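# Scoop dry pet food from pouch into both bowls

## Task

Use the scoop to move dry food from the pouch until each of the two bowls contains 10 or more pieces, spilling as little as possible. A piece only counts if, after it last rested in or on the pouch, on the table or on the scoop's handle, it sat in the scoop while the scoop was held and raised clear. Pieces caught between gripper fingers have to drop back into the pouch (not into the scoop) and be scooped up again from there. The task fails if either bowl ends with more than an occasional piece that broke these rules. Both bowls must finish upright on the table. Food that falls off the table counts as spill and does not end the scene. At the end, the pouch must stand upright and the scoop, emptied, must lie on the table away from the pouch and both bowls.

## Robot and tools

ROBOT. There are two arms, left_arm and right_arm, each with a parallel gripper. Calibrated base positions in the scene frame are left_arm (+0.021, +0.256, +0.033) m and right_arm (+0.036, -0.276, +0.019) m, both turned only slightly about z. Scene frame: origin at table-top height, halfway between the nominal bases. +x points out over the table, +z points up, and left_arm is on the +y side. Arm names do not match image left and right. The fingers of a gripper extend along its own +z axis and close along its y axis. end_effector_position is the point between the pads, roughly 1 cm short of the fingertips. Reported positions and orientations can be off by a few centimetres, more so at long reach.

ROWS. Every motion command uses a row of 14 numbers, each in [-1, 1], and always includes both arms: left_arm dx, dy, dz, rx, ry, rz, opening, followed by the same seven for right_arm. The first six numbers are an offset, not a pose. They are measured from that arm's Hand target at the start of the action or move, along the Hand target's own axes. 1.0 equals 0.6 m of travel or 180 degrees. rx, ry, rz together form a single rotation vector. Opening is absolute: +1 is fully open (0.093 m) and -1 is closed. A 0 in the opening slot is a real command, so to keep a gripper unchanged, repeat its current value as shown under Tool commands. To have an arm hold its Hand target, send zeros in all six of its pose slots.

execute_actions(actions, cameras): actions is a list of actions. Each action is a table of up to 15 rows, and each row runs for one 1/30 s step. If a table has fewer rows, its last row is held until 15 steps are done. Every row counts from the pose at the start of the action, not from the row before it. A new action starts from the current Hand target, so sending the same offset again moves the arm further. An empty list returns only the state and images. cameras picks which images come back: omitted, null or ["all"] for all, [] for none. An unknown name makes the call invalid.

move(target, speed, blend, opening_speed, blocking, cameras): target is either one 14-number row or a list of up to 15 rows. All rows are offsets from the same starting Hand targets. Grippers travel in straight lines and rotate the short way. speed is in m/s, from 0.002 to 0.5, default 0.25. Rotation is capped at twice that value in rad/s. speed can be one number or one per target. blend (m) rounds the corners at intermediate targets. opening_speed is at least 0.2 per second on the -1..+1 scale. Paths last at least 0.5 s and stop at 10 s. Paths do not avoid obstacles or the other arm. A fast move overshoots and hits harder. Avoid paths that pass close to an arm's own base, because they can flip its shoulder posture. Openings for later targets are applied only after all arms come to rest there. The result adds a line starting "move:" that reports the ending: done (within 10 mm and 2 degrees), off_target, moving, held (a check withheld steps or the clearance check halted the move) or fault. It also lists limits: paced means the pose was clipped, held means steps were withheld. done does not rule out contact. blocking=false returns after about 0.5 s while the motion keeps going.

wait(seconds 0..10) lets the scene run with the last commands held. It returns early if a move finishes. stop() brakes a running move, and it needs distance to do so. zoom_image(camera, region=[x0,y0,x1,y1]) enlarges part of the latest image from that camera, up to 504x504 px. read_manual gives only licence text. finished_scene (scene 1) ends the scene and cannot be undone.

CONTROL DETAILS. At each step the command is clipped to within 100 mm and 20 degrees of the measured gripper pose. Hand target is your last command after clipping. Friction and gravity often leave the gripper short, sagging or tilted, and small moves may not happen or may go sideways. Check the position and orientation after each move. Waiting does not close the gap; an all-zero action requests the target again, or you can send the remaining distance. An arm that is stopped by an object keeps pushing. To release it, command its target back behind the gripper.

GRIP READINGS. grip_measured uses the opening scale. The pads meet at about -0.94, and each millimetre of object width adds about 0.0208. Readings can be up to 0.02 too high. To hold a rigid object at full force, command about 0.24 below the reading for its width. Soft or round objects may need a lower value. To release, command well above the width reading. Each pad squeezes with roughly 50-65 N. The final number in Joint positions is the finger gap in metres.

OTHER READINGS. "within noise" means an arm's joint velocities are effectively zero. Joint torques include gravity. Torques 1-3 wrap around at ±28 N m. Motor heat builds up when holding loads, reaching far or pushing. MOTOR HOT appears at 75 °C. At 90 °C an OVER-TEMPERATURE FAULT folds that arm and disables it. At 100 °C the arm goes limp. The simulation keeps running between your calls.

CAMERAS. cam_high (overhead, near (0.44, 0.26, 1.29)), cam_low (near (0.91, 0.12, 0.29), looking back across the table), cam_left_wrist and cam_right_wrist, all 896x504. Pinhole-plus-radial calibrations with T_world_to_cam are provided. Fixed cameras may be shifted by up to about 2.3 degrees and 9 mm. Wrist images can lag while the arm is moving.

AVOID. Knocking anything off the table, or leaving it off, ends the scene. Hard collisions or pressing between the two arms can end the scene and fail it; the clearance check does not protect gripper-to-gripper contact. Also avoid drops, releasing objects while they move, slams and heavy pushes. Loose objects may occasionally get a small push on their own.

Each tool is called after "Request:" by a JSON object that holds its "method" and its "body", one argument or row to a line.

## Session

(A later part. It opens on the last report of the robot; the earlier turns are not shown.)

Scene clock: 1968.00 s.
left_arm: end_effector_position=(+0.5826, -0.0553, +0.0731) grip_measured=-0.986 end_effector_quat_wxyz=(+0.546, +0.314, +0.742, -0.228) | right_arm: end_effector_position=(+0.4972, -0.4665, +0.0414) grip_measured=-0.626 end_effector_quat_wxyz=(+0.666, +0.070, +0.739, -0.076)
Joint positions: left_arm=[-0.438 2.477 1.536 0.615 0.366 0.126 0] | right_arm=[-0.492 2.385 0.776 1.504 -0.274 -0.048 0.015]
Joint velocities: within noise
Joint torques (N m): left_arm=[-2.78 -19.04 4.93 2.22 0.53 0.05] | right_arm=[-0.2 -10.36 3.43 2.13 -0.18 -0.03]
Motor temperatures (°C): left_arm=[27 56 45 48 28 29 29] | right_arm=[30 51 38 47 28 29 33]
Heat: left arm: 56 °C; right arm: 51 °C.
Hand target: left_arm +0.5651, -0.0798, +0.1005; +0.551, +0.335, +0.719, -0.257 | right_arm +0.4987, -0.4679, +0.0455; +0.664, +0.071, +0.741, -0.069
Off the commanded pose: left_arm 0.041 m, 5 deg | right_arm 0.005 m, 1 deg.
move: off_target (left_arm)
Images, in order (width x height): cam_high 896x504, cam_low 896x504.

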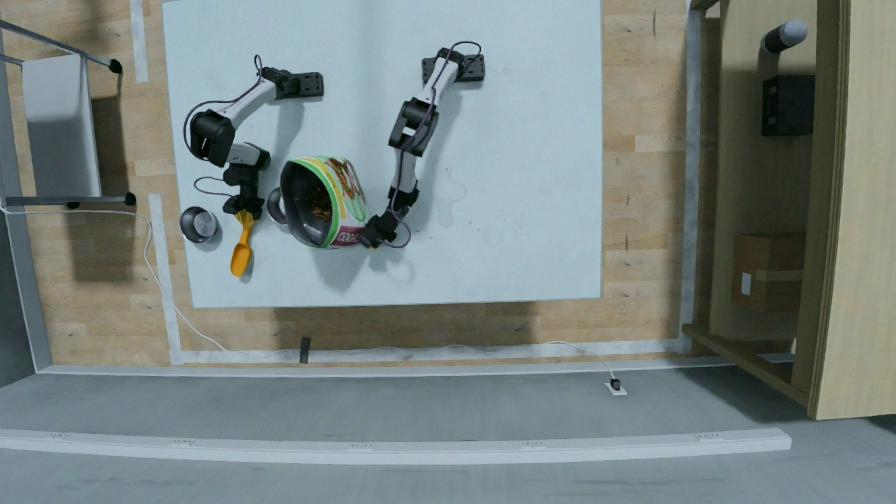

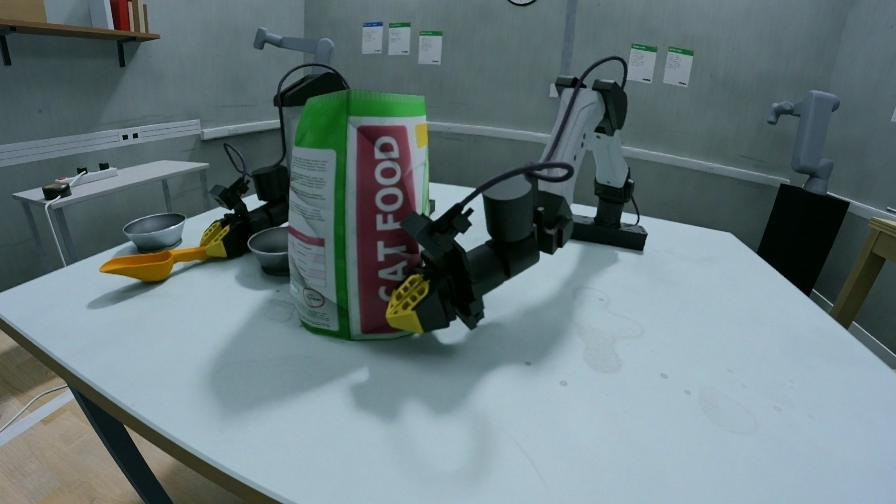

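Request:
{"method": "move", "body": {
  "target": [0.0158,-0.0467,-0.059,0,0,0,-1,0,0,0,0,0,0,-1],
  "speed": 0.03,
  "cameras": ["cam_high","cam_low"]
}}

Request:
{"method": "zoom_image", "body": {
  "camera": "cam_high",
  "region": [240, 100, 560, 340]
}}

Scene clock: 1976.07 s.
left_arm: end_effector_position=(+0.5347, -0.0489, +0.0736) grip_measured=-0.986 end_effector_quat_wxyz=(+0.542, +0.317, +0.744, -0.229) | right_arm: end_effector_position=(+0.4972, -0.4665, +0.0414) grip_measured=-0.626 end_effector_quat_wxyz=(+0.666, +0.070, +0.739, -0.076)
Joint positions: left_arm=[-0.466 2.346 1.278 0.736 0.345 0.12 0] | right_arm=[-0.492 2.385 0.776 1.504 -0.274 -0.048 0.015]
Joint velocities: within noise
Joint torques (N m): left_arm=[-2.45 -17.52 4.52 2.32 0.51 0.03] | right_arm=[-0.21 -10.35 3.38 2.14 -0.19 -0.03]
Motor temperatures (°C): left_arm=[27 61 45 49 28 29 29] | right_arm=[30 51 38 47 28 29 33]
Heat: left arm: 61 °C; right arm: 51 °C.
Hand target: left_arm +0.5201, -0.0697, +0.1005; +0.551, +0.335, +0.719, -0.257 | right_arm +0.4987, -0.4679, +0.0455; +0.664, +0.071, +0.741, -0.069
Off the commanded pose: left_arm 0.037 m, 5 deg | right_arm 0.005 m, 1 deg.
move: off_target (left_arm)
Images, in order (width x height): cam_high 896x504, cam_low 896x504.

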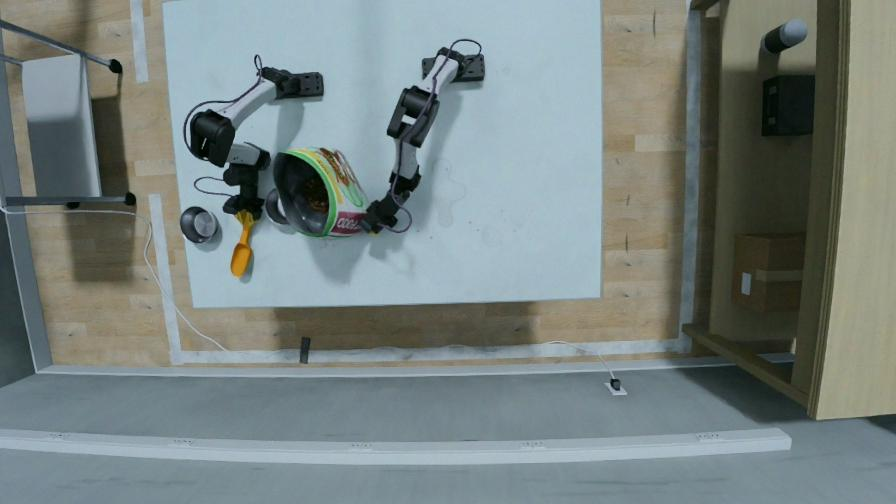

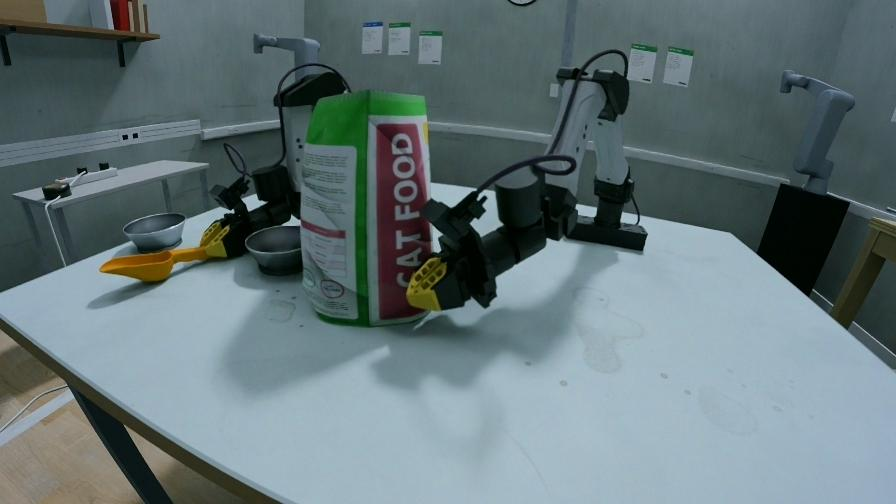

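Scaled by 1.575 from the camera's 896x504 image, which has a finer 1280x720 frame.

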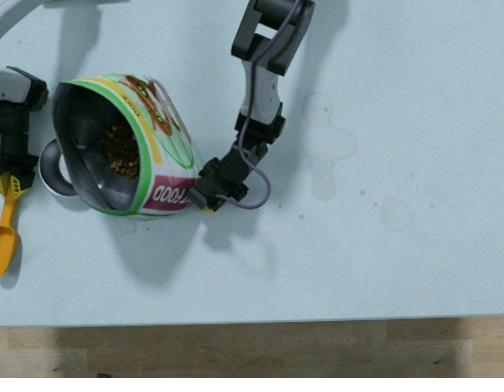

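Request:
{"method": "move", "body": {
  "target": [
    [0,0.0833,0,0,0,0,-1,0,0,0,0,0,0,-1],
    [0,0.0833,-0.467,0,0,0,-1,0,0,0,0,0,0,-1]
  ],
  "speed": [0.1,0.2],
  "blend": 0.02,
  "cameras": ["cam_high","cam_low"]
}}

Request:
{"method": "zoom_image", "body": {
  "camera": "cam_high",
  "region": [240, 120, 420, 280]
}}

Scene clock: 1991.87 s.
left_arm: end_effector_position=(+0.3865, +0.1699, +0.1665) grip_measured=-0.986 end_effector_quat_wxyz=(+0.546, +0.329, +0.726, -0.257) | right_arm: end_effector_position=(+0.4972, -0.4665, +0.0414) grip_measured=-0.626 end_effector_quat_wxyz=(+0.666, +0.070, +0.739, -0.076)
Joint positions: left_arm=[0.116 1.519 0.572 0.462 0.951 0.391 0] | right_arm=[-0.492 2.385 0.776 1.504 -0.274 -0.048 0.015]
Joint velocities: within noise
Joint torques (N m): left_arm=[0.31 -8.06 5.76 1.74 0.38 0.17] | right_arm=[-0.18 -10.33 3.38 2.14 -0.19 -0.02]
Motor temperatures (°C): left_arm=[27 65 45 48 28 29 29] | right_arm=[30 52 38 47 28 29 33]
Heat: left arm: 65 °C; right arm: 52 °C.
Hand target: left_arm +0.3844, +0.1696, +0.1732; +0.551, +0.335, +0.719, -0.257 | right_arm +0.4987, -0.4679, +0.0455; +0.664, +0.071, +0.741, -0.069
Off the commanded pose: left_arm 0.007 m, 1 deg | right_arm 0.005 m, 1 deg.
move: done
Images, in order (width x height): cam_high 896x504, cam_low 896x504.

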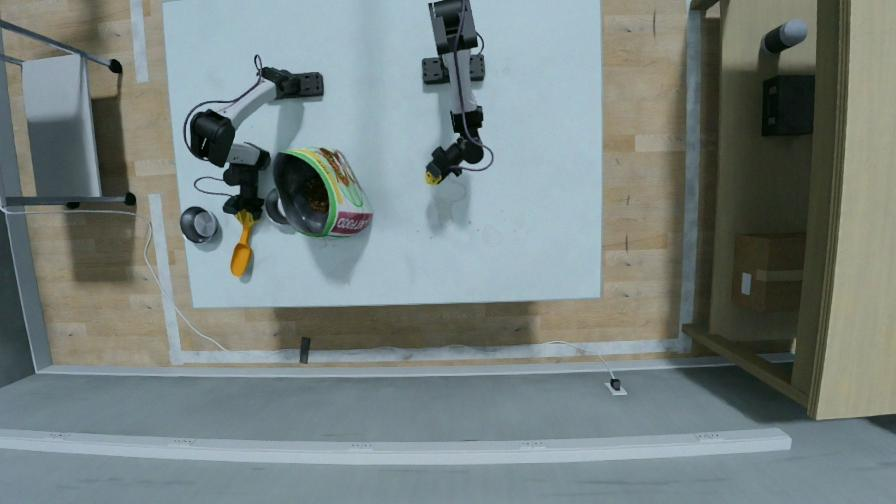

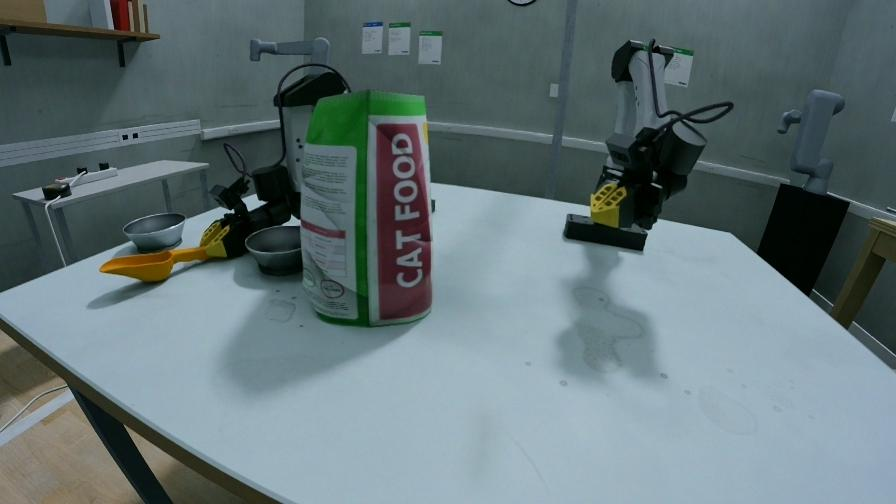

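Scaled by 2.800 from the camera's 896x504 image, which has a finer 1280x720 frame.

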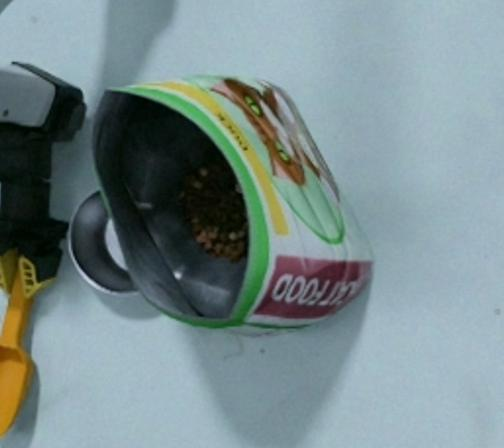

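Request:
{"method": "move", "body": {
  "target": [
    [0,0,0,0,0,0,-1,-0.2487,0,-0.0262,0,0,0,-1],
    [0,0,0,0,0,0,-1,-0.3107,0.0068,-0.306,0,0,0,-1],
    [0,0,0,0,0,0,-1,-0.5912,0.2942,-0.3455,-0.0928,0.0552,-0.018,-1]
  ],
  "speed": 0.2,
  "blend": 0.03
}}

Scene clock: 2037.60 s.
left_arm: end_effector_position=(+0.3864, +0.1699, +0.1664) grip_measured=-0.986 end_effector_quat_wxyz=(+0.546, +0.329, +0.726, -0.258) | right_arm: end_effector_position=(+0.3694, -0.2588, +0.4058) grip_measured=-0.626 end_effector_quat_wxyz=(+0.588, -0.046, +0.807, +0.029)
Joint positions: left_arm=[0.116 1.519 0.572 0.461 0.952 0.391 0] | right_arm=[-0.009 1.026 1.292 -0.58 -0.1 -0.04 0.015]
Joint velocities: within noise
Joint torques (N m): left_arm=[0.34 -8.06 5.75 1.75 0.37 0.2] | right_arm=[1.07 -1.59 9.58 2.46 0.11 -0.05]
Motor temperatures (°C): left_arm=[27 46 45 47 28 29 29] | right_arm=[30 52 38 48 28 29 33]
Heat: left arm: 47 °C; right arm: 52 °C.
Hand target: left_arm +0.3844, +0.1696, +0.1732; +0.551, +0.335, +0.719, -0.257 | right_arm +0.3693, -0.2586, +0.4189; +0.599, -0.042, +0.799, +0.027
Off the commanded pose: left_arm 0.007 m, 1 deg | right_arm 0.013 m, 2 deg.
move: off_target (right_arm)
camera_calibration:
cam_left_wrist: T_world_to_cam=[[-0.747166, -0.664302, 0.0211141, 0.400567], [-0.445947, 0.477512, -0.757043, 0.255925], [0.492823, -0.575053, -0.653024, 0.0986264], [0, 0, 0, 1]] pos_world=[0.364813, 0.200605, 0.249694]
cam_right_wrist: T_world_to_cam=[[0.0500028, -0.998287, -0.0303938, -0.263775], [-0.690736, -0.0125857, -0.722997, 0.5836], [0.721376, 0.057146, -0.690182, 0.106206], [0, 0, 0, 1]] pos_world=[0.339689, -0.262047, 0.487226]

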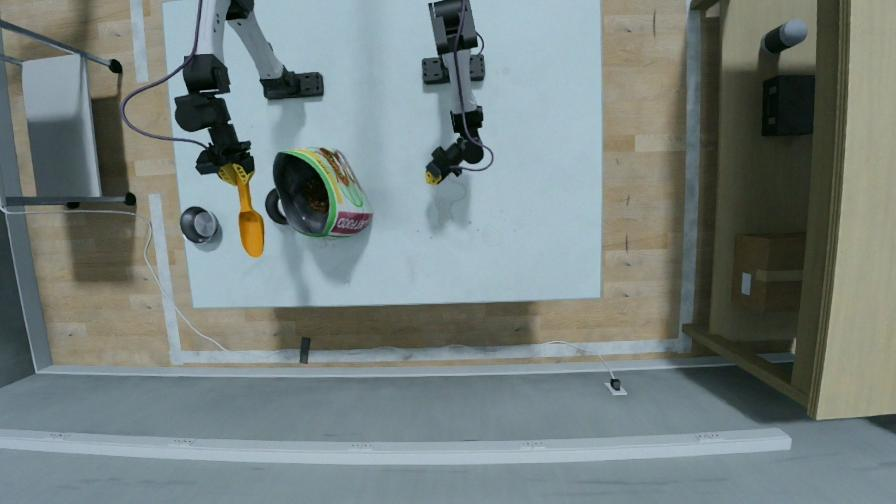

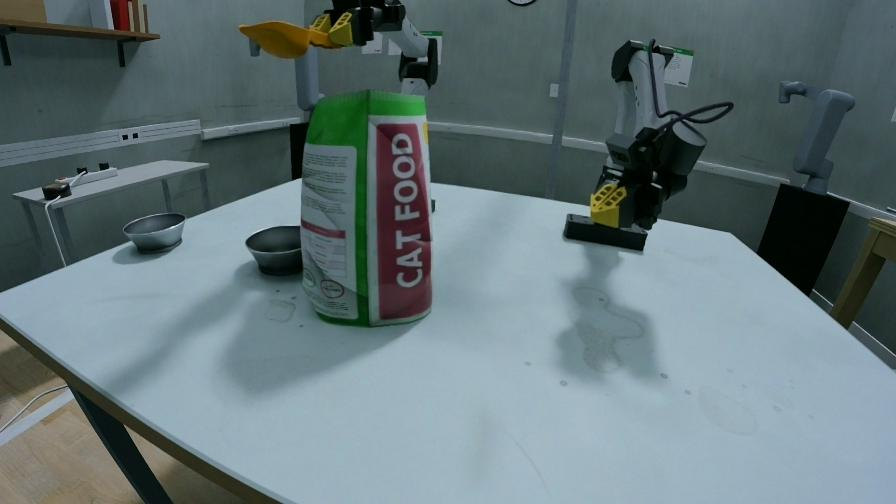

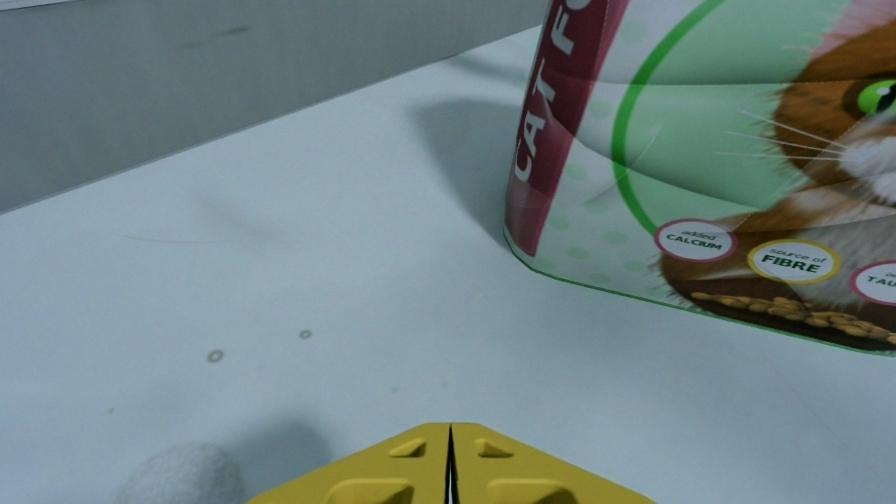

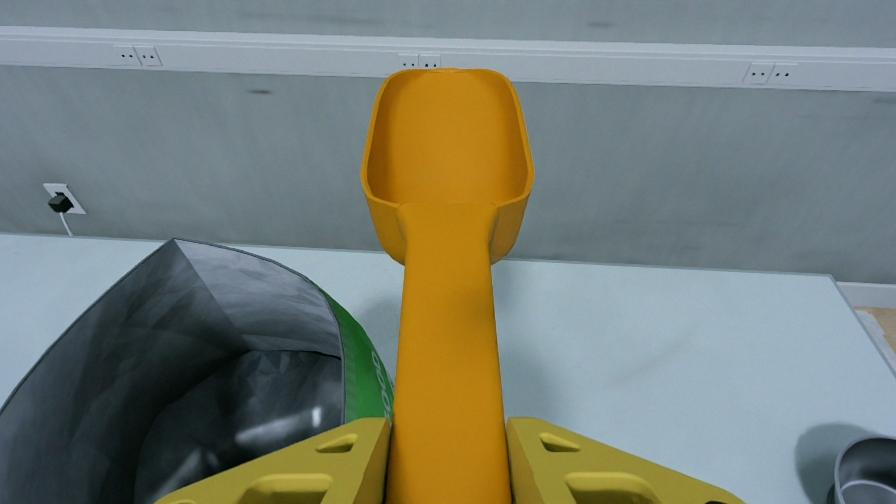

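Request:
{"method": "move", "body": {
  "target": [0,0,0,0,0,0,-1,0.0323,0.132,-0.1167,-0.0716,0.1326,-0.0381,-1],
  "speed": 0.2,
  "cameras": ["cam_high","cam_right_wrist"]
}}

Scene clock: 2054.13 s.
left_arm: end_effector_position=(+0.3864, +0.1699, +0.1664) grip_measured=-0.986 end_effector_quat_wxyz=(+0.546, +0.329, +0.726, -0.258) | right_arm: end_effector_position=(+0.2885, -0.1867, +0.4119) grip_measured=-0.626 end_effector_quat_wxyz=(+0.404, -0.164, +0.897, +0.073)
Joint positions: left_arm=[0.116 1.519 0.572 0.461 0.952 0.391 0] | right_arm=[0.311 1.203 1.84 -1.361 -0.03 -0.028 0.015]
Joint velocities: within noise
Joint torques (N m): left_arm=[0.32 -8.06 5.75 1.76 0.37 0.19] | right_arm=[1.01 -1.29 7.54 2.11 0.13 -0.03]
Motor temperatures (°C): left_arm=[26 44 45 48 28 29 29] | right_arm=[30 47 41 49 28 29 33]
Heat: left arm: 48 °C; right arm: 49 °C.
Hand target: left_arm +0.3844, +0.1696, +0.1732; +0.551, +0.335, +0.719, -0.257 | right_arm +0.2891, -0.1870, +0.4194; +0.413, -0.160, +0.894, +0.071
Off the commanded pose: left_arm 0.007 m, 1 deg | right_arm 0.007 m, 1 deg.
move: done
camera_calibration:
cam_right_wrist: T_world_to_cam=[[0.288573, -0.957401, -0.0104549, -0.25695], [-0.884194, -0.262286, -0.386531, 0.403646], [0.367323, 0.120787, -0.922217, 0.374248], [0, 0, 0, 1]] pos_world=[0.29358, -0.185338, 0.498474]
Images, in order (width x height): cam_high 896x504, cam_right_wrist 896x504.

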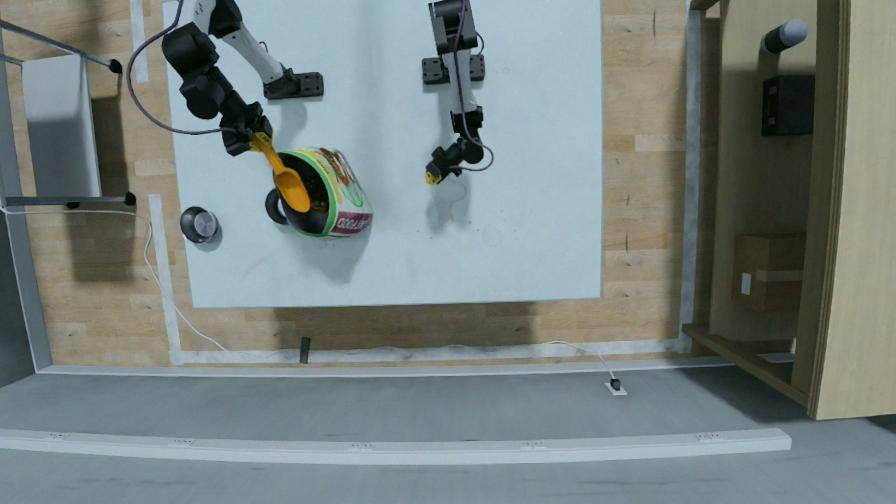

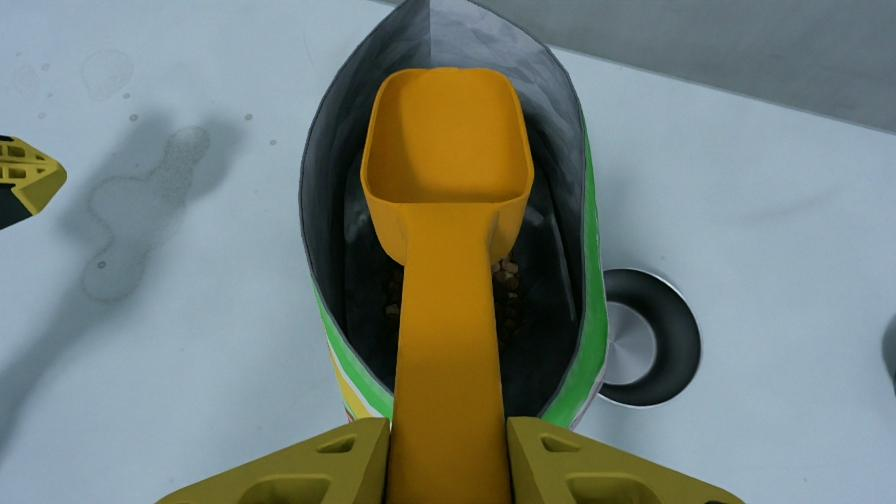

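Request:
{"method": "move", "body": {
  "target": [
    [0,0,0,0,0,0,-1,0.019,0,0.0162,0,0.0556,0,-1],
    [0,0,0,0,0,0,-1,0.0797,0,0.1378,0,0.1222,0,-1],
    [0,0,0,0,0,0,-1,0.08,0,0.2147,0,0.1778,0,-1]
  ],
  "speed": 0.1,
  "blend": 0.01,
  "cameras": ["cam_high","cam_low","cam_right_wrist"]
}}

Scene clock: 2069.43 s.
left_arm: end_effector_position=(+0.3863, +0.1699, +0.1663) grip_measured=-0.986 end_effector_quat_wxyz=(+0.546, +0.329, +0.726, -0.258) | right_arm: end_effector_position=(+0.3500, -0.1655, +0.2931) grip_measured=-0.626 end_effector_quat_wxyz=(+0.152, -0.174, +0.972, +0.030)
Joint positions: left_arm=[0.116 1.519 0.572 0.46 0.952 0.391 0] | right_arm=[0.322 1.653 1.947 -1.554 -0.013 -0.022 0.015]
Joint velocities: within noise
Joint torques (N m): left_arm=[0.32 -8.08 5.74 1.76 0.37 0.19] | right_arm=[1.06 -5.31 8.39 1.09 0.13 -0.03]
Motor temperatures (°C): left_arm=[26 43 45 48 28 29 29] | right_arm=[30 44 40 49 28 29 33]
Heat: left arm: 48 °C; right arm: 49 °C.
Hand target: left_arm +0.3844, +0.1696, +0.1732; +0.551, +0.335, +0.719, -0.257 | right_arm +0.3523, -0.1646, +0.2995; +0.151, -0.173, +0.973, +0.024
Off the commanded pose: left_arm 0.007 m, 1 deg | right_arm 0.007 m, 1 deg.
joint sent to its limit (right arm) — joint 4 (wrist pitch), lower limit. The joint targets still meet the commanded pose.
move: done
camera_calibration:
cam_right_wrist: T_world_to_cam=[[0.28713, -0.957704, 0.0189851, -0.263883], [-0.949551, -0.281964, 0.137293, 0.283704], [-0.126133, -0.0574482, -0.990348, 0.40267], [0, 0, 0, 1]] pos_world=[0.39595, -0.149595, 0.364843]
Images, in order (width x height): cam_high 896x504, cam_low 896x504, cam_right_wrist 896x504.

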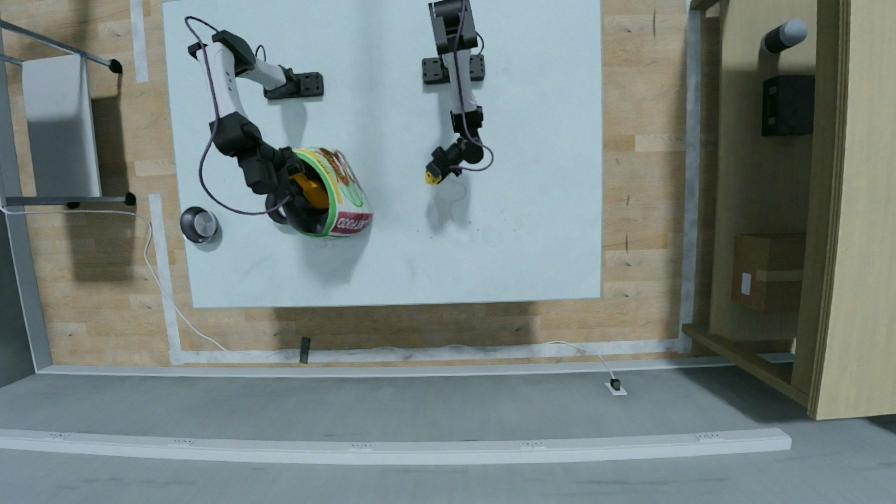

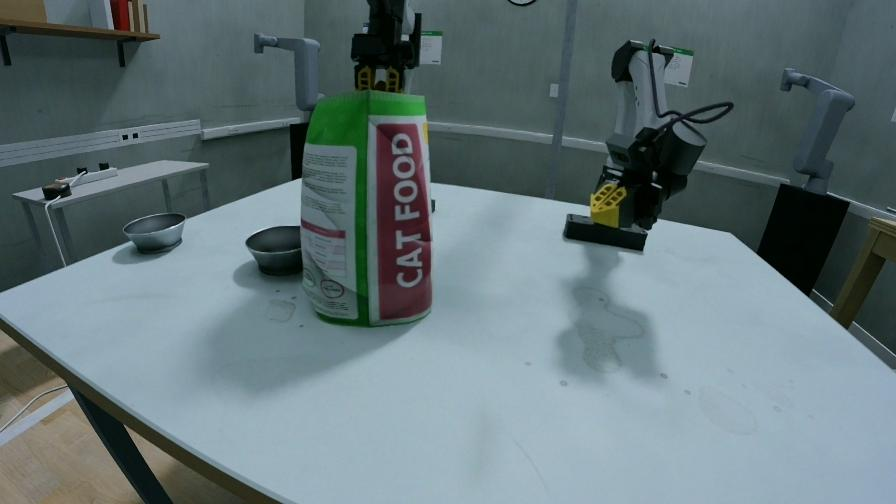

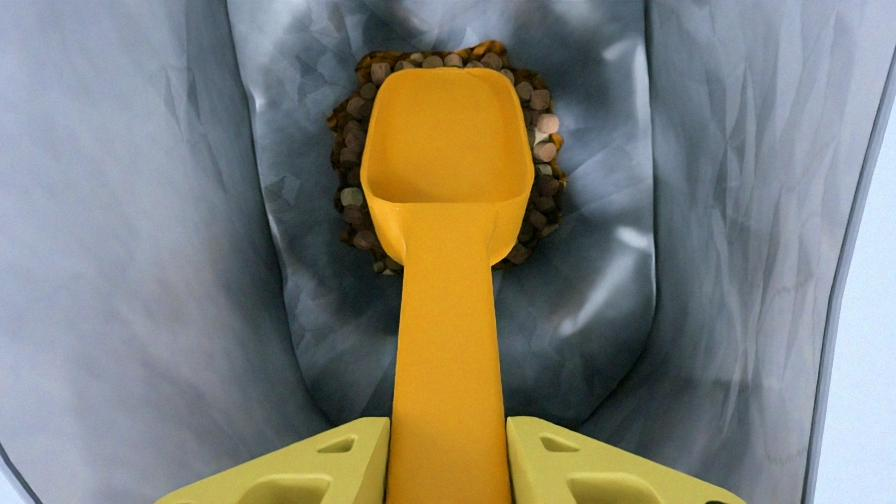

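Request:
{"method": "move", "body": {
  "target": [0,0,0,0,0,0,-1,0.0328,0,0.1033,0,0.025,0,-1],
  "speed": 0.06,
  "cameras": ["cam_low","cam_right_wrist"]
}}

Scene clock: 2110.37 s.
left_arm: end_effector_position=(+0.3863, +0.1698, +0.1664) grip_measured=-0.986 end_effector_quat_wxyz=(+0.546, +0.329, +0.726, -0.258) | right_arm: end_effector_position=(+0.3502, -0.1664, +0.2585) grip_measured=-0.627 end_effector_quat_wxyz=(+0.144, -0.174, +0.974, +0.026)
Joint positions: left_arm=[0.116 1.519 0.572 0.46 0.952 0.391 0] | right_arm=[0.322 1.604 1.748 -1.421 -0.008 -0.022 0.015]
Joint velocities: within noise
Joint torques (N m): left_arm=[0.29 -8.06 5.75 1.76 0.37 0.19] | right_arm=[1.03 -2.92 2.26 1.26 0.11 -0.05]
Motor temperatures (°C): left_arm=[26 41 45 48 28 29 29] | right_arm=[30 41 41 44 28 29 33]
Heat: left arm: 48 °C; right arm: 44 °C.
Hand target: left_arm +0.3844, +0.1696, +0.1732; +0.551, +0.335, +0.719, -0.257 | right_arm +0.3523, -0.1650, +0.2344; +0.113, -0.174, +0.978, +0.017
Off the commanded pose: left_arm 0.007 m, 1 deg | right_arm 0.024 m, 4 deg.
move: off_target (right_arm)
camera_calibration:
cam_right_wrist: T_world_to_cam=[[0.285593, -0.958033, 0.0246804, -0.265117], [-0.947857, -0.278571, 0.154805, 0.283853], [-0.141433, -0.0676046, -0.987637, 0.371345], [0, 0, 0, 1]] pos_world=[0.397288, -0.149813, 0.329355]
Images, in order (width x height): cam_low 896x504, cam_right_wrist 896x504.

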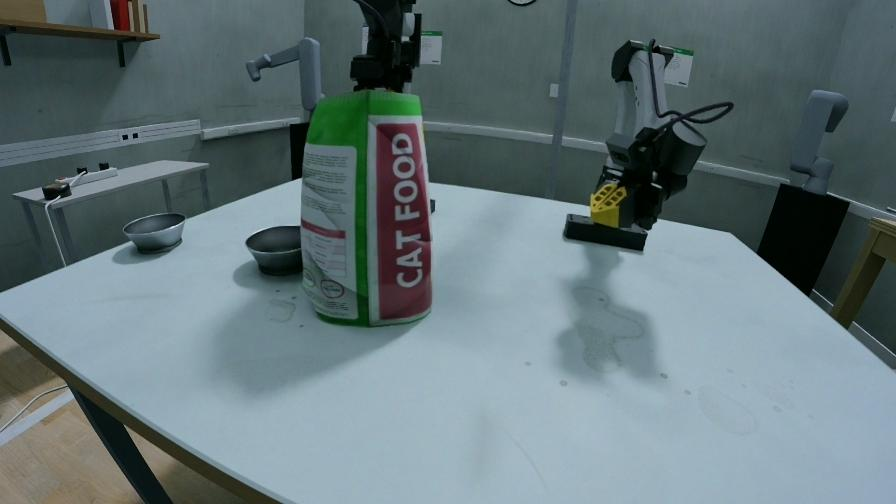

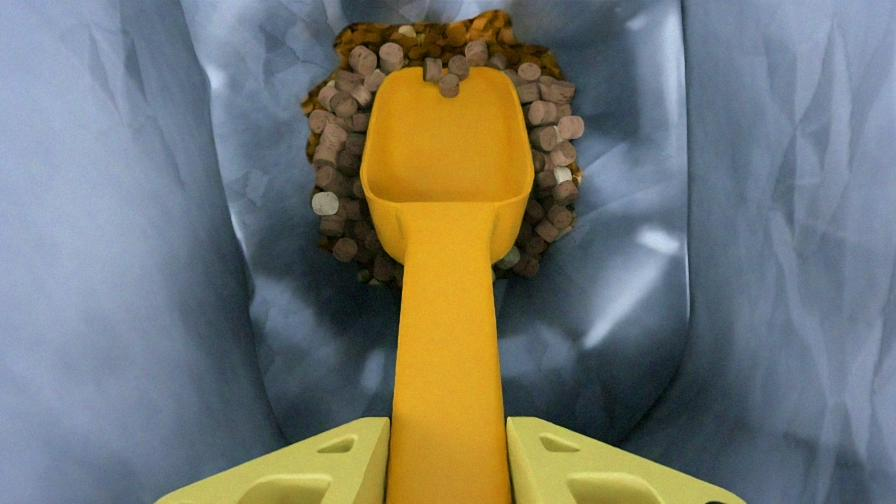

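Request:
{"method": "move", "body": {
  "target": [0,0,0,0,0,0,-1,-0.037,0,0.0256,0,0,0,-1],
  "speed": 0.06,
  "cameras": ["cam_low","cam_right_wrist"]
}}

Scene clock: 2118.33 s.
left_arm: end_effector_position=(+0.3863, +0.1698, +0.1664) grip_measured=-0.986 end_effector_quat_wxyz=(+0.546, +0.329, +0.726, -0.258) | right_arm: end_effector_position=(+0.3528, -0.1661, +0.2547) grip_measured=-0.627 end_effector_quat_wxyz=(+0.129, -0.174, +0.976, +0.023)
Joint positions: left_arm=[0.116 1.519 0.572 0.46 0.952 0.391 0] | right_arm=[0.322 1.639 1.777 -1.446 -0.005 -0.022 0.015]
Joint velocities: within noise
Joint torques (N m): left_arm=[0.34 -8.03 5.76 1.77 0.37 0.19] | right_arm=[1.16 0.06 3.48 1.79 0.08 -0.03]
Motor temperatures (°C): left_arm=[26 41 45 48 28 29 29] | right_arm=[30 41 40 44 28 29 33]
Heat: left arm: 48 °C; right arm: 44 °C.
Hand target: left_arm +0.3844, +0.1696, +0.1732; +0.551, +0.335, +0.719, -0.257 | right_arm +0.3760, -0.1564, +0.2245; +0.113, -0.174, +0.978, +0.017
Off the commanded pose: left_arm 0.007 m, 1 deg | right_arm 0.039 m, 2 deg.
move: off_target (right_arm)
camera_calibration:
cam_right_wrist: T_world_to_cam=[[0.285537, -0.957933, 0.0288535, -0.266461], [-0.94335, -0.275627, 0.184717, 0.278244], [-0.168993, -0.0799624, -0.982368, 0.374355], [0, 0, 0, 1]] pos_world=[0.401829, -0.148626, 0.324046]
Images, in order (width x height): cam_low 896x504, cam_right_wrist 896x504.

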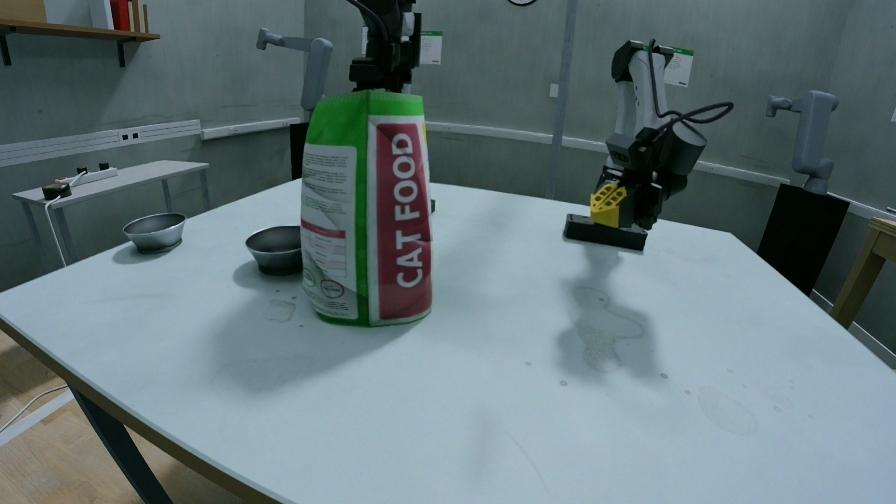

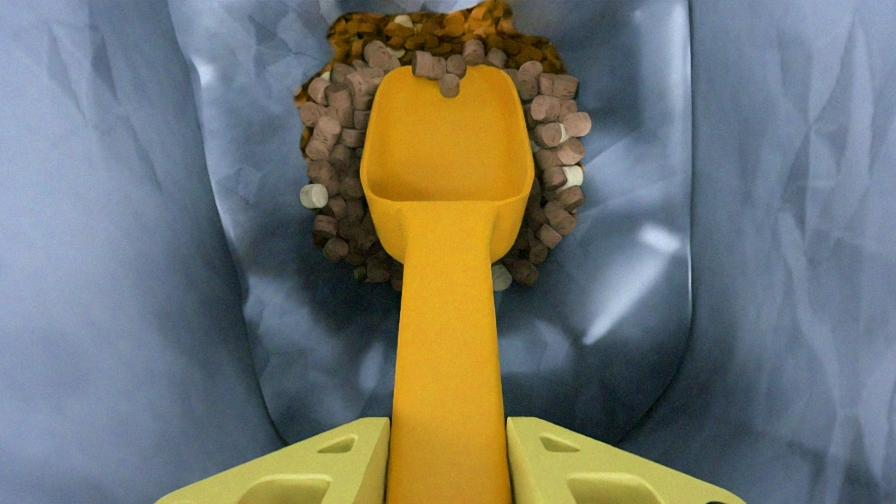

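Request:
{"method": "move", "body": {
  "target": [
    [0,0,0,0,0,0,-1,-0.004,0,-0.1283,0,-0.0222,0,-1],
    [0,0,0,0,0,0,-1,0.0553,0,-0.1163,0,-0.0222,0,-1],
    [0,0,0,0,0,0,-1,0.078,0,-0.018,0,0.0278,0,-1]
  ],
  "speed": 0.08,
  "cameras": ["cam_low","cam_right_wrist"]
}}

Scene clock: 2139.37 s.
left_arm: end_effector_position=(+0.3863, +0.1698, +0.1664) grip_measured=-0.986 end_effector_quat_wxyz=(+0.546, +0.329, +0.726, -0.258) | right_arm: end_effector_position=(+0.3443, -0.1690, +0.2580) grip_measured=-0.627 end_effector_quat_wxyz=(+0.141, -0.171, +0.975, +0.025)
Joint positions: left_arm=[0.116 1.519 0.572 0.46 0.952 0.391 0] | right_arm=[0.322 1.586 1.729 -1.428 -0.005 -0.016 0.015]
Joint velocities: within noise
Joint torques (N m): left_arm=[0.34 -8.06 5.78 1.76 0.37 0.19] | right_arm=[0.95 -2.22 1.29 0.62 0.09 -0.11]
Motor temperatures (°C): left_arm=[26 41 45 48 28 29 29] | right_arm=[30 39 39 45 28 29 33]
Heat: left arm: 48 °C; right arm: 45 °C.
Hand target: left_arm +0.3844, +0.1696, +0.1732; +0.551, +0.335, +0.719, -0.257 | right_arm +0.3309, -0.1729, +0.2243; +0.070, -0.175, +0.982, +0.010
Off the commanded pose: left_arm 0.007 m, 1 deg | right_arm 0.036 m, 8 deg.
move: off_target (right_arm)
camera_calibration:
cam_right_wrist: T_world_to_cam=[[0.279654, -0.959741, 0.0262696, -0.264533], [-0.94864, -0.271997, 0.161552, 0.277277], [-0.147903, -0.0700992, -0.986514, 0.371413], [0, 0, 0, 1]] pos_world=[0.391947, -0.152429, 0.328559]
Images, in order (width x height): cam_low 896x504, cam_right_wrist 896x504.

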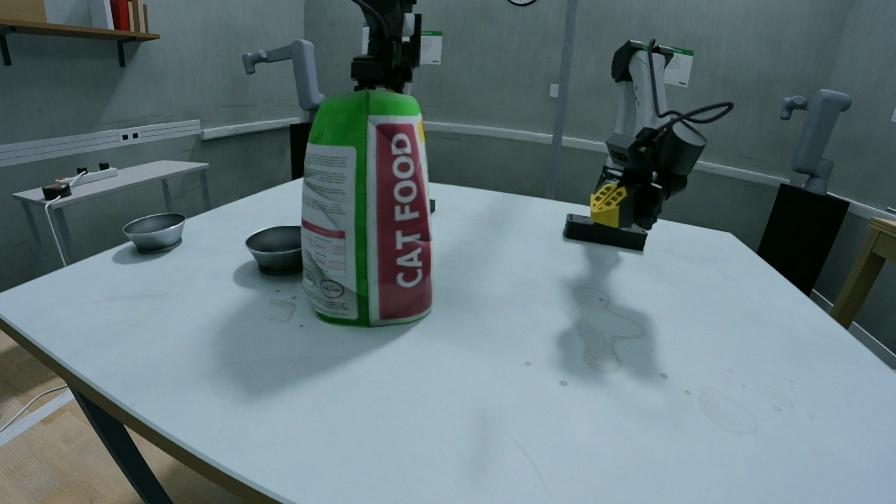

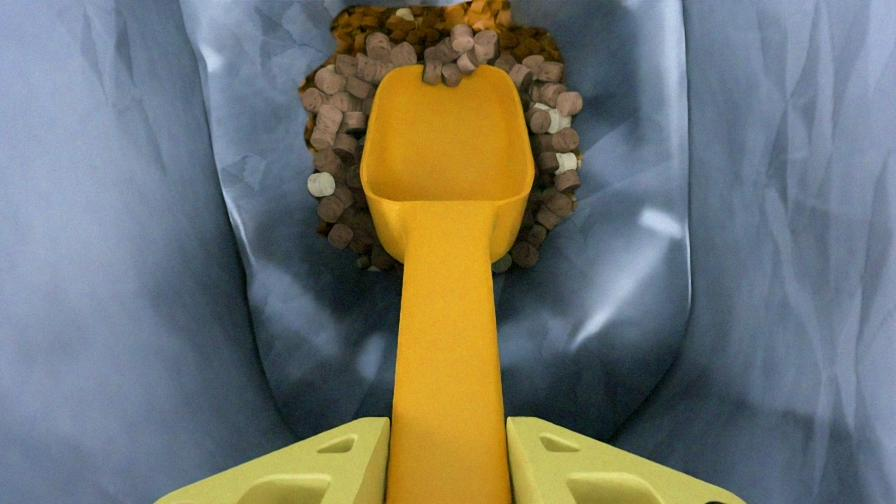

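Request:
{"method": "move", "body": {
  "target": [
    [0,0,0,0,0,0,-1,-0.0706,0,-0.0535,0,-0.0778,0,-1],
    [0,0,0,0,0,0,-1,-0.0778,0,-0.0323,0,-0.1111,0,-1]
  ],
  "speed": 0.06,
  "cameras": ["cam_low","cam_right_wrist"]
}}

Scene clock: 2176.10 s.
left_arm: end_effector_position=(+0.3863, +0.1698, +0.1664) grip_measured=-0.986 end_effector_quat_wxyz=(+0.546, +0.329, +0.726, -0.258) | right_arm: end_effector_position=(+0.3540, -0.1657, +0.2662) grip_measured=-0.627 end_effector_quat_wxyz=(+0.233, -0.167, +0.957, +0.040)
Joint positions: left_arm=[0.116 1.519 0.572 0.46 0.952 0.391 0] | right_arm=[0.322 1.451 1.564 -1.206 -0.005 -0.015 0.015]
Joint velocities: within noise
Joint torques (N m): left_arm=[0.31 -8.05 5.76 1.76 0.37 0.19] | right_arm=[0.95 -2.19 2.81 2.35 0.03 -0.12]
Motor temperatures (°C): left_arm=[26 41 44 48 28 29 29] | right_arm=[30 37 38 42 28 29 33]
Heat: left arm: 48 °C; right arm: 42 °C.
Hand target: left_arm +0.3844, +0.1696, +0.1733; +0.551, +0.335, +0.719, -0.257 | right_arm +0.3717, -0.1578, +0.2501; +0.239, -0.170, +0.955, +0.040
Off the commanded pose: left_arm 0.007 m, 1 deg | right_arm 0.025 m, 1 deg.
move: off_target (right_arm)
camera_calibration:
cam_right_wrist: T_world_to_cam=[[0.274442, -0.961467, 0.016193, -0.260025], [-0.961074, -0.274811, -0.028563, 0.340605], [0.0319124, -0.00772382, -0.999461, 0.331215], [0, 0, 0, 1]] pos_world=[0.388138, -0.153845, 0.344976]
Images, in order (width x height): cam_low 896x504, cam_right_wrist 896x504.

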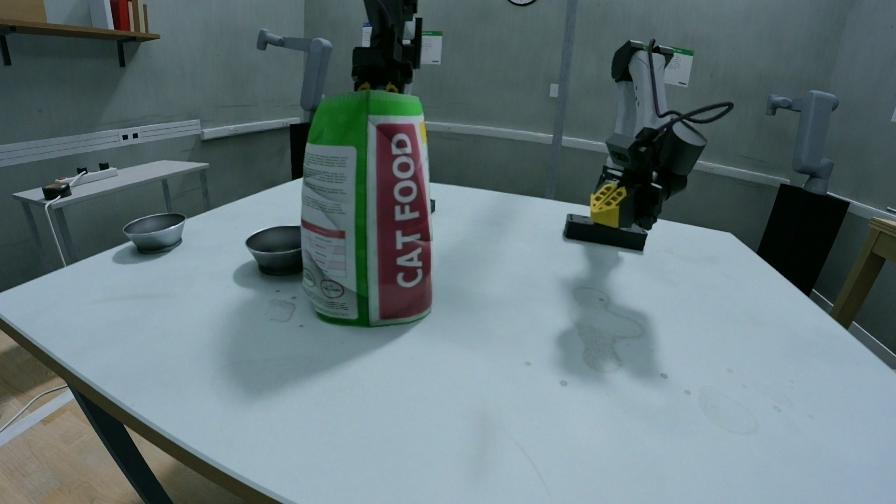

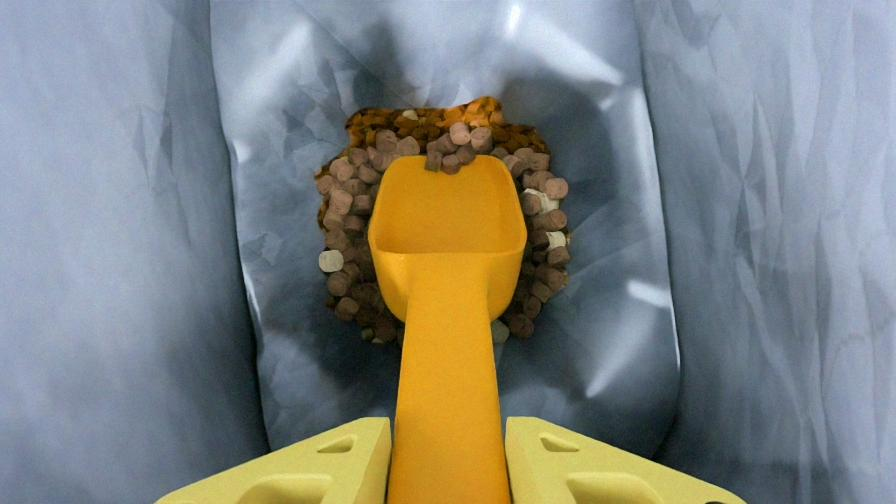

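Request:
{"method": "move", "body": {
  "target": [0,0,0,0,0,0,-1,0.0118,0,-0.046,0,0,0,-1],
  "speed": 0.06,
  "cameras": ["cam_right_wrist"]
}}

Request:
{"method": "move", "body": {
  "target": [0,0,0,0,0,0,-1,0,0,0,0,0,0,-0.54],
  "opening_speed": 0.3,
  "cameras": ["cam_right_wrist"]
}}

Scene clock: 2219.67 s.
left_arm: end_effector_position=(+0.3863, +0.1698, +0.1664) grip_measured=-0.986 end_effector_quat_wxyz=(+0.546, +0.329, +0.726, -0.258) | right_arm: end_effector_position=(+0.3525, -0.1662, +0.2676) grip_measured=-0.627 end_effector_quat_wxyz=(+0.234, -0.167, +0.957, +0.040)
Joint positions: left_arm=[0.116 1.519 0.572 0.46 0.952 0.391 0] | right_arm=[0.322 1.445 1.563 -1.209 -0.005 -0.015 0.015]
Joint velocities: within noise
Joint torques (N m): left_arm=[0.32 -8.08 5.76 1.76 0.37 0.19] | right_arm=[0.87 -4.71 7.36 1.5 0.02 -0.13]
Motor temperatures (°C): left_arm=[26 41 44 48 28 29 29] | right_arm=[30 36 37 47 28 29 33]
Heat: left arm: 48 °C; right arm: 47 °C.
Hand target: left_arm +0.3844, +0.1696, +0.1733; +0.551, +0.335, +0.719, -0.257 | right_arm +0.3536, -0.1643, +0.2711; +0.240, -0.170, +0.955, +0.040
Off the commanded pose: left_arm 0.007 m, 1 deg | right_arm 0.004 m, 1 deg.
move: done
camera_calibration:
cam_right_wrist: T_world_to_cam=[[0.274407, -0.961479, 0.0160732, -0.260089], [-0.96101, -0.274789, -0.0308478, 0.339631], [0.0340762, -0.00698167, -0.999395, 0.332014], [0, 0, 0, 1]] pos_world=[0.386445, -0.154426, 0.34647]
Images, in order (width x height): cam_right_wrist 896x504.

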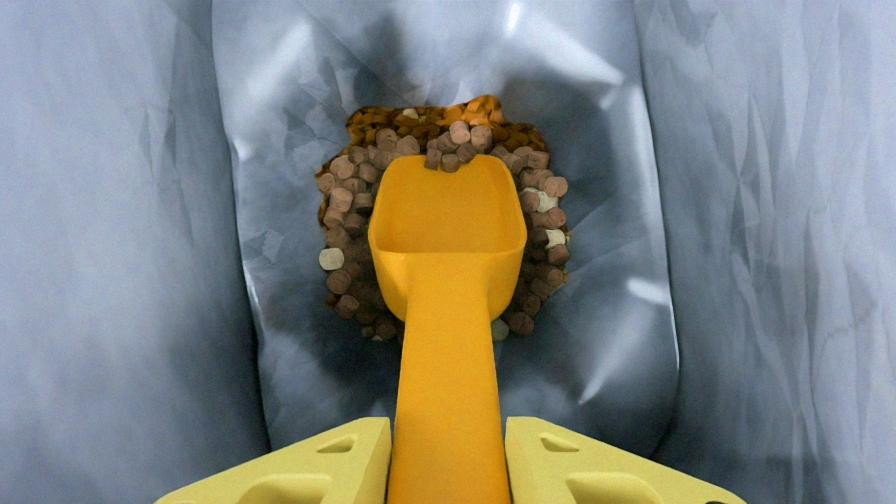

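Scene clock: 2221.40 s.
left_arm: end_effector_position=(+0.3863, +0.1698, +0.1664) grip_measured=-0.986 end_effector_quat_wxyz=(+0.546, +0.329, +0.726, -0.258) | right_arm: end_effector_position=(+0.3527, -0.1661, +0.2682) grip_measured=-0.536 end_effector_quat_wxyz=(+0.235, -0.167, +0.957, +0.040)
Joint positions: left_arm=[0.116 1.519 0.572 0.46 0.952 0.391 0] | right_arm=[0.322 1.445 1.565 -1.209 -0.005 -0.015 0.019]
Joint velocities: within noise
Joint torques (N m): left_arm=[0.32 -8.06 5.75 1.76 0.37 0.19] | right_arm=[0.87 -4.77 7.23 1.5 0.03 -0.13]
Motor temperatures (°C): left_arm=[26 41 44 48 28 29 29] | right_arm=[30 36 38 46 28 29 33]
Heat: left arm: 48 °C; right arm: 46 °C.
Hand target: left_arm +0.3844, +0.1696, +0.1733; +0.551, +0.335, +0.719, -0.257 | right_arm +0.3536, -0.1643, +0.2712; +0.240, -0.170, +0.955, +0.040
Off the commanded pose: left_arm 0.007 m, 1 deg | right_arm 0.004 m, 1 deg.
move: done
camera_calibration:
cam_right_wrist: T_world_to_cam=[[0.274378, -0.961489, 0.0159733, -0.260052], [-0.960952, -0.274769, -0.0327516, 0.340386], [0.0358793, -0.00636325, -0.999336, 0.332122], [0, 0, 0, 1]] pos_world=[0.386531, -0.154396, 0.347203]
Images, in order (width x height): cam_right_wrist 896x504.

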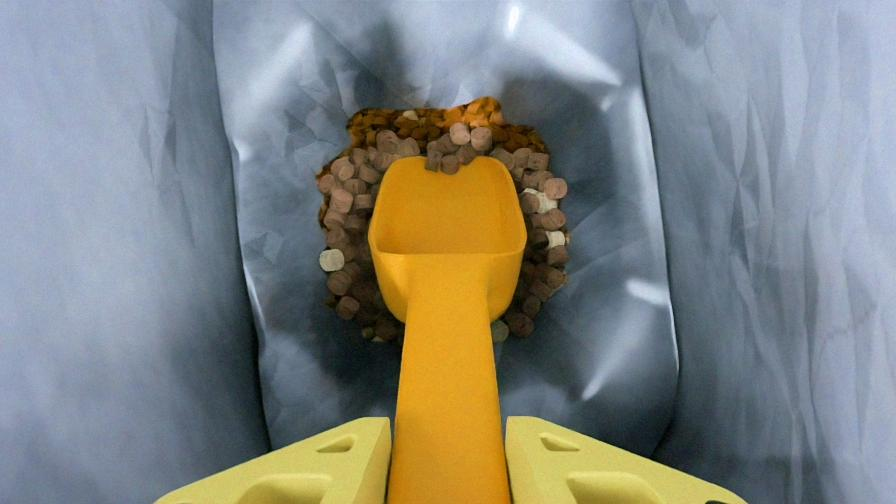

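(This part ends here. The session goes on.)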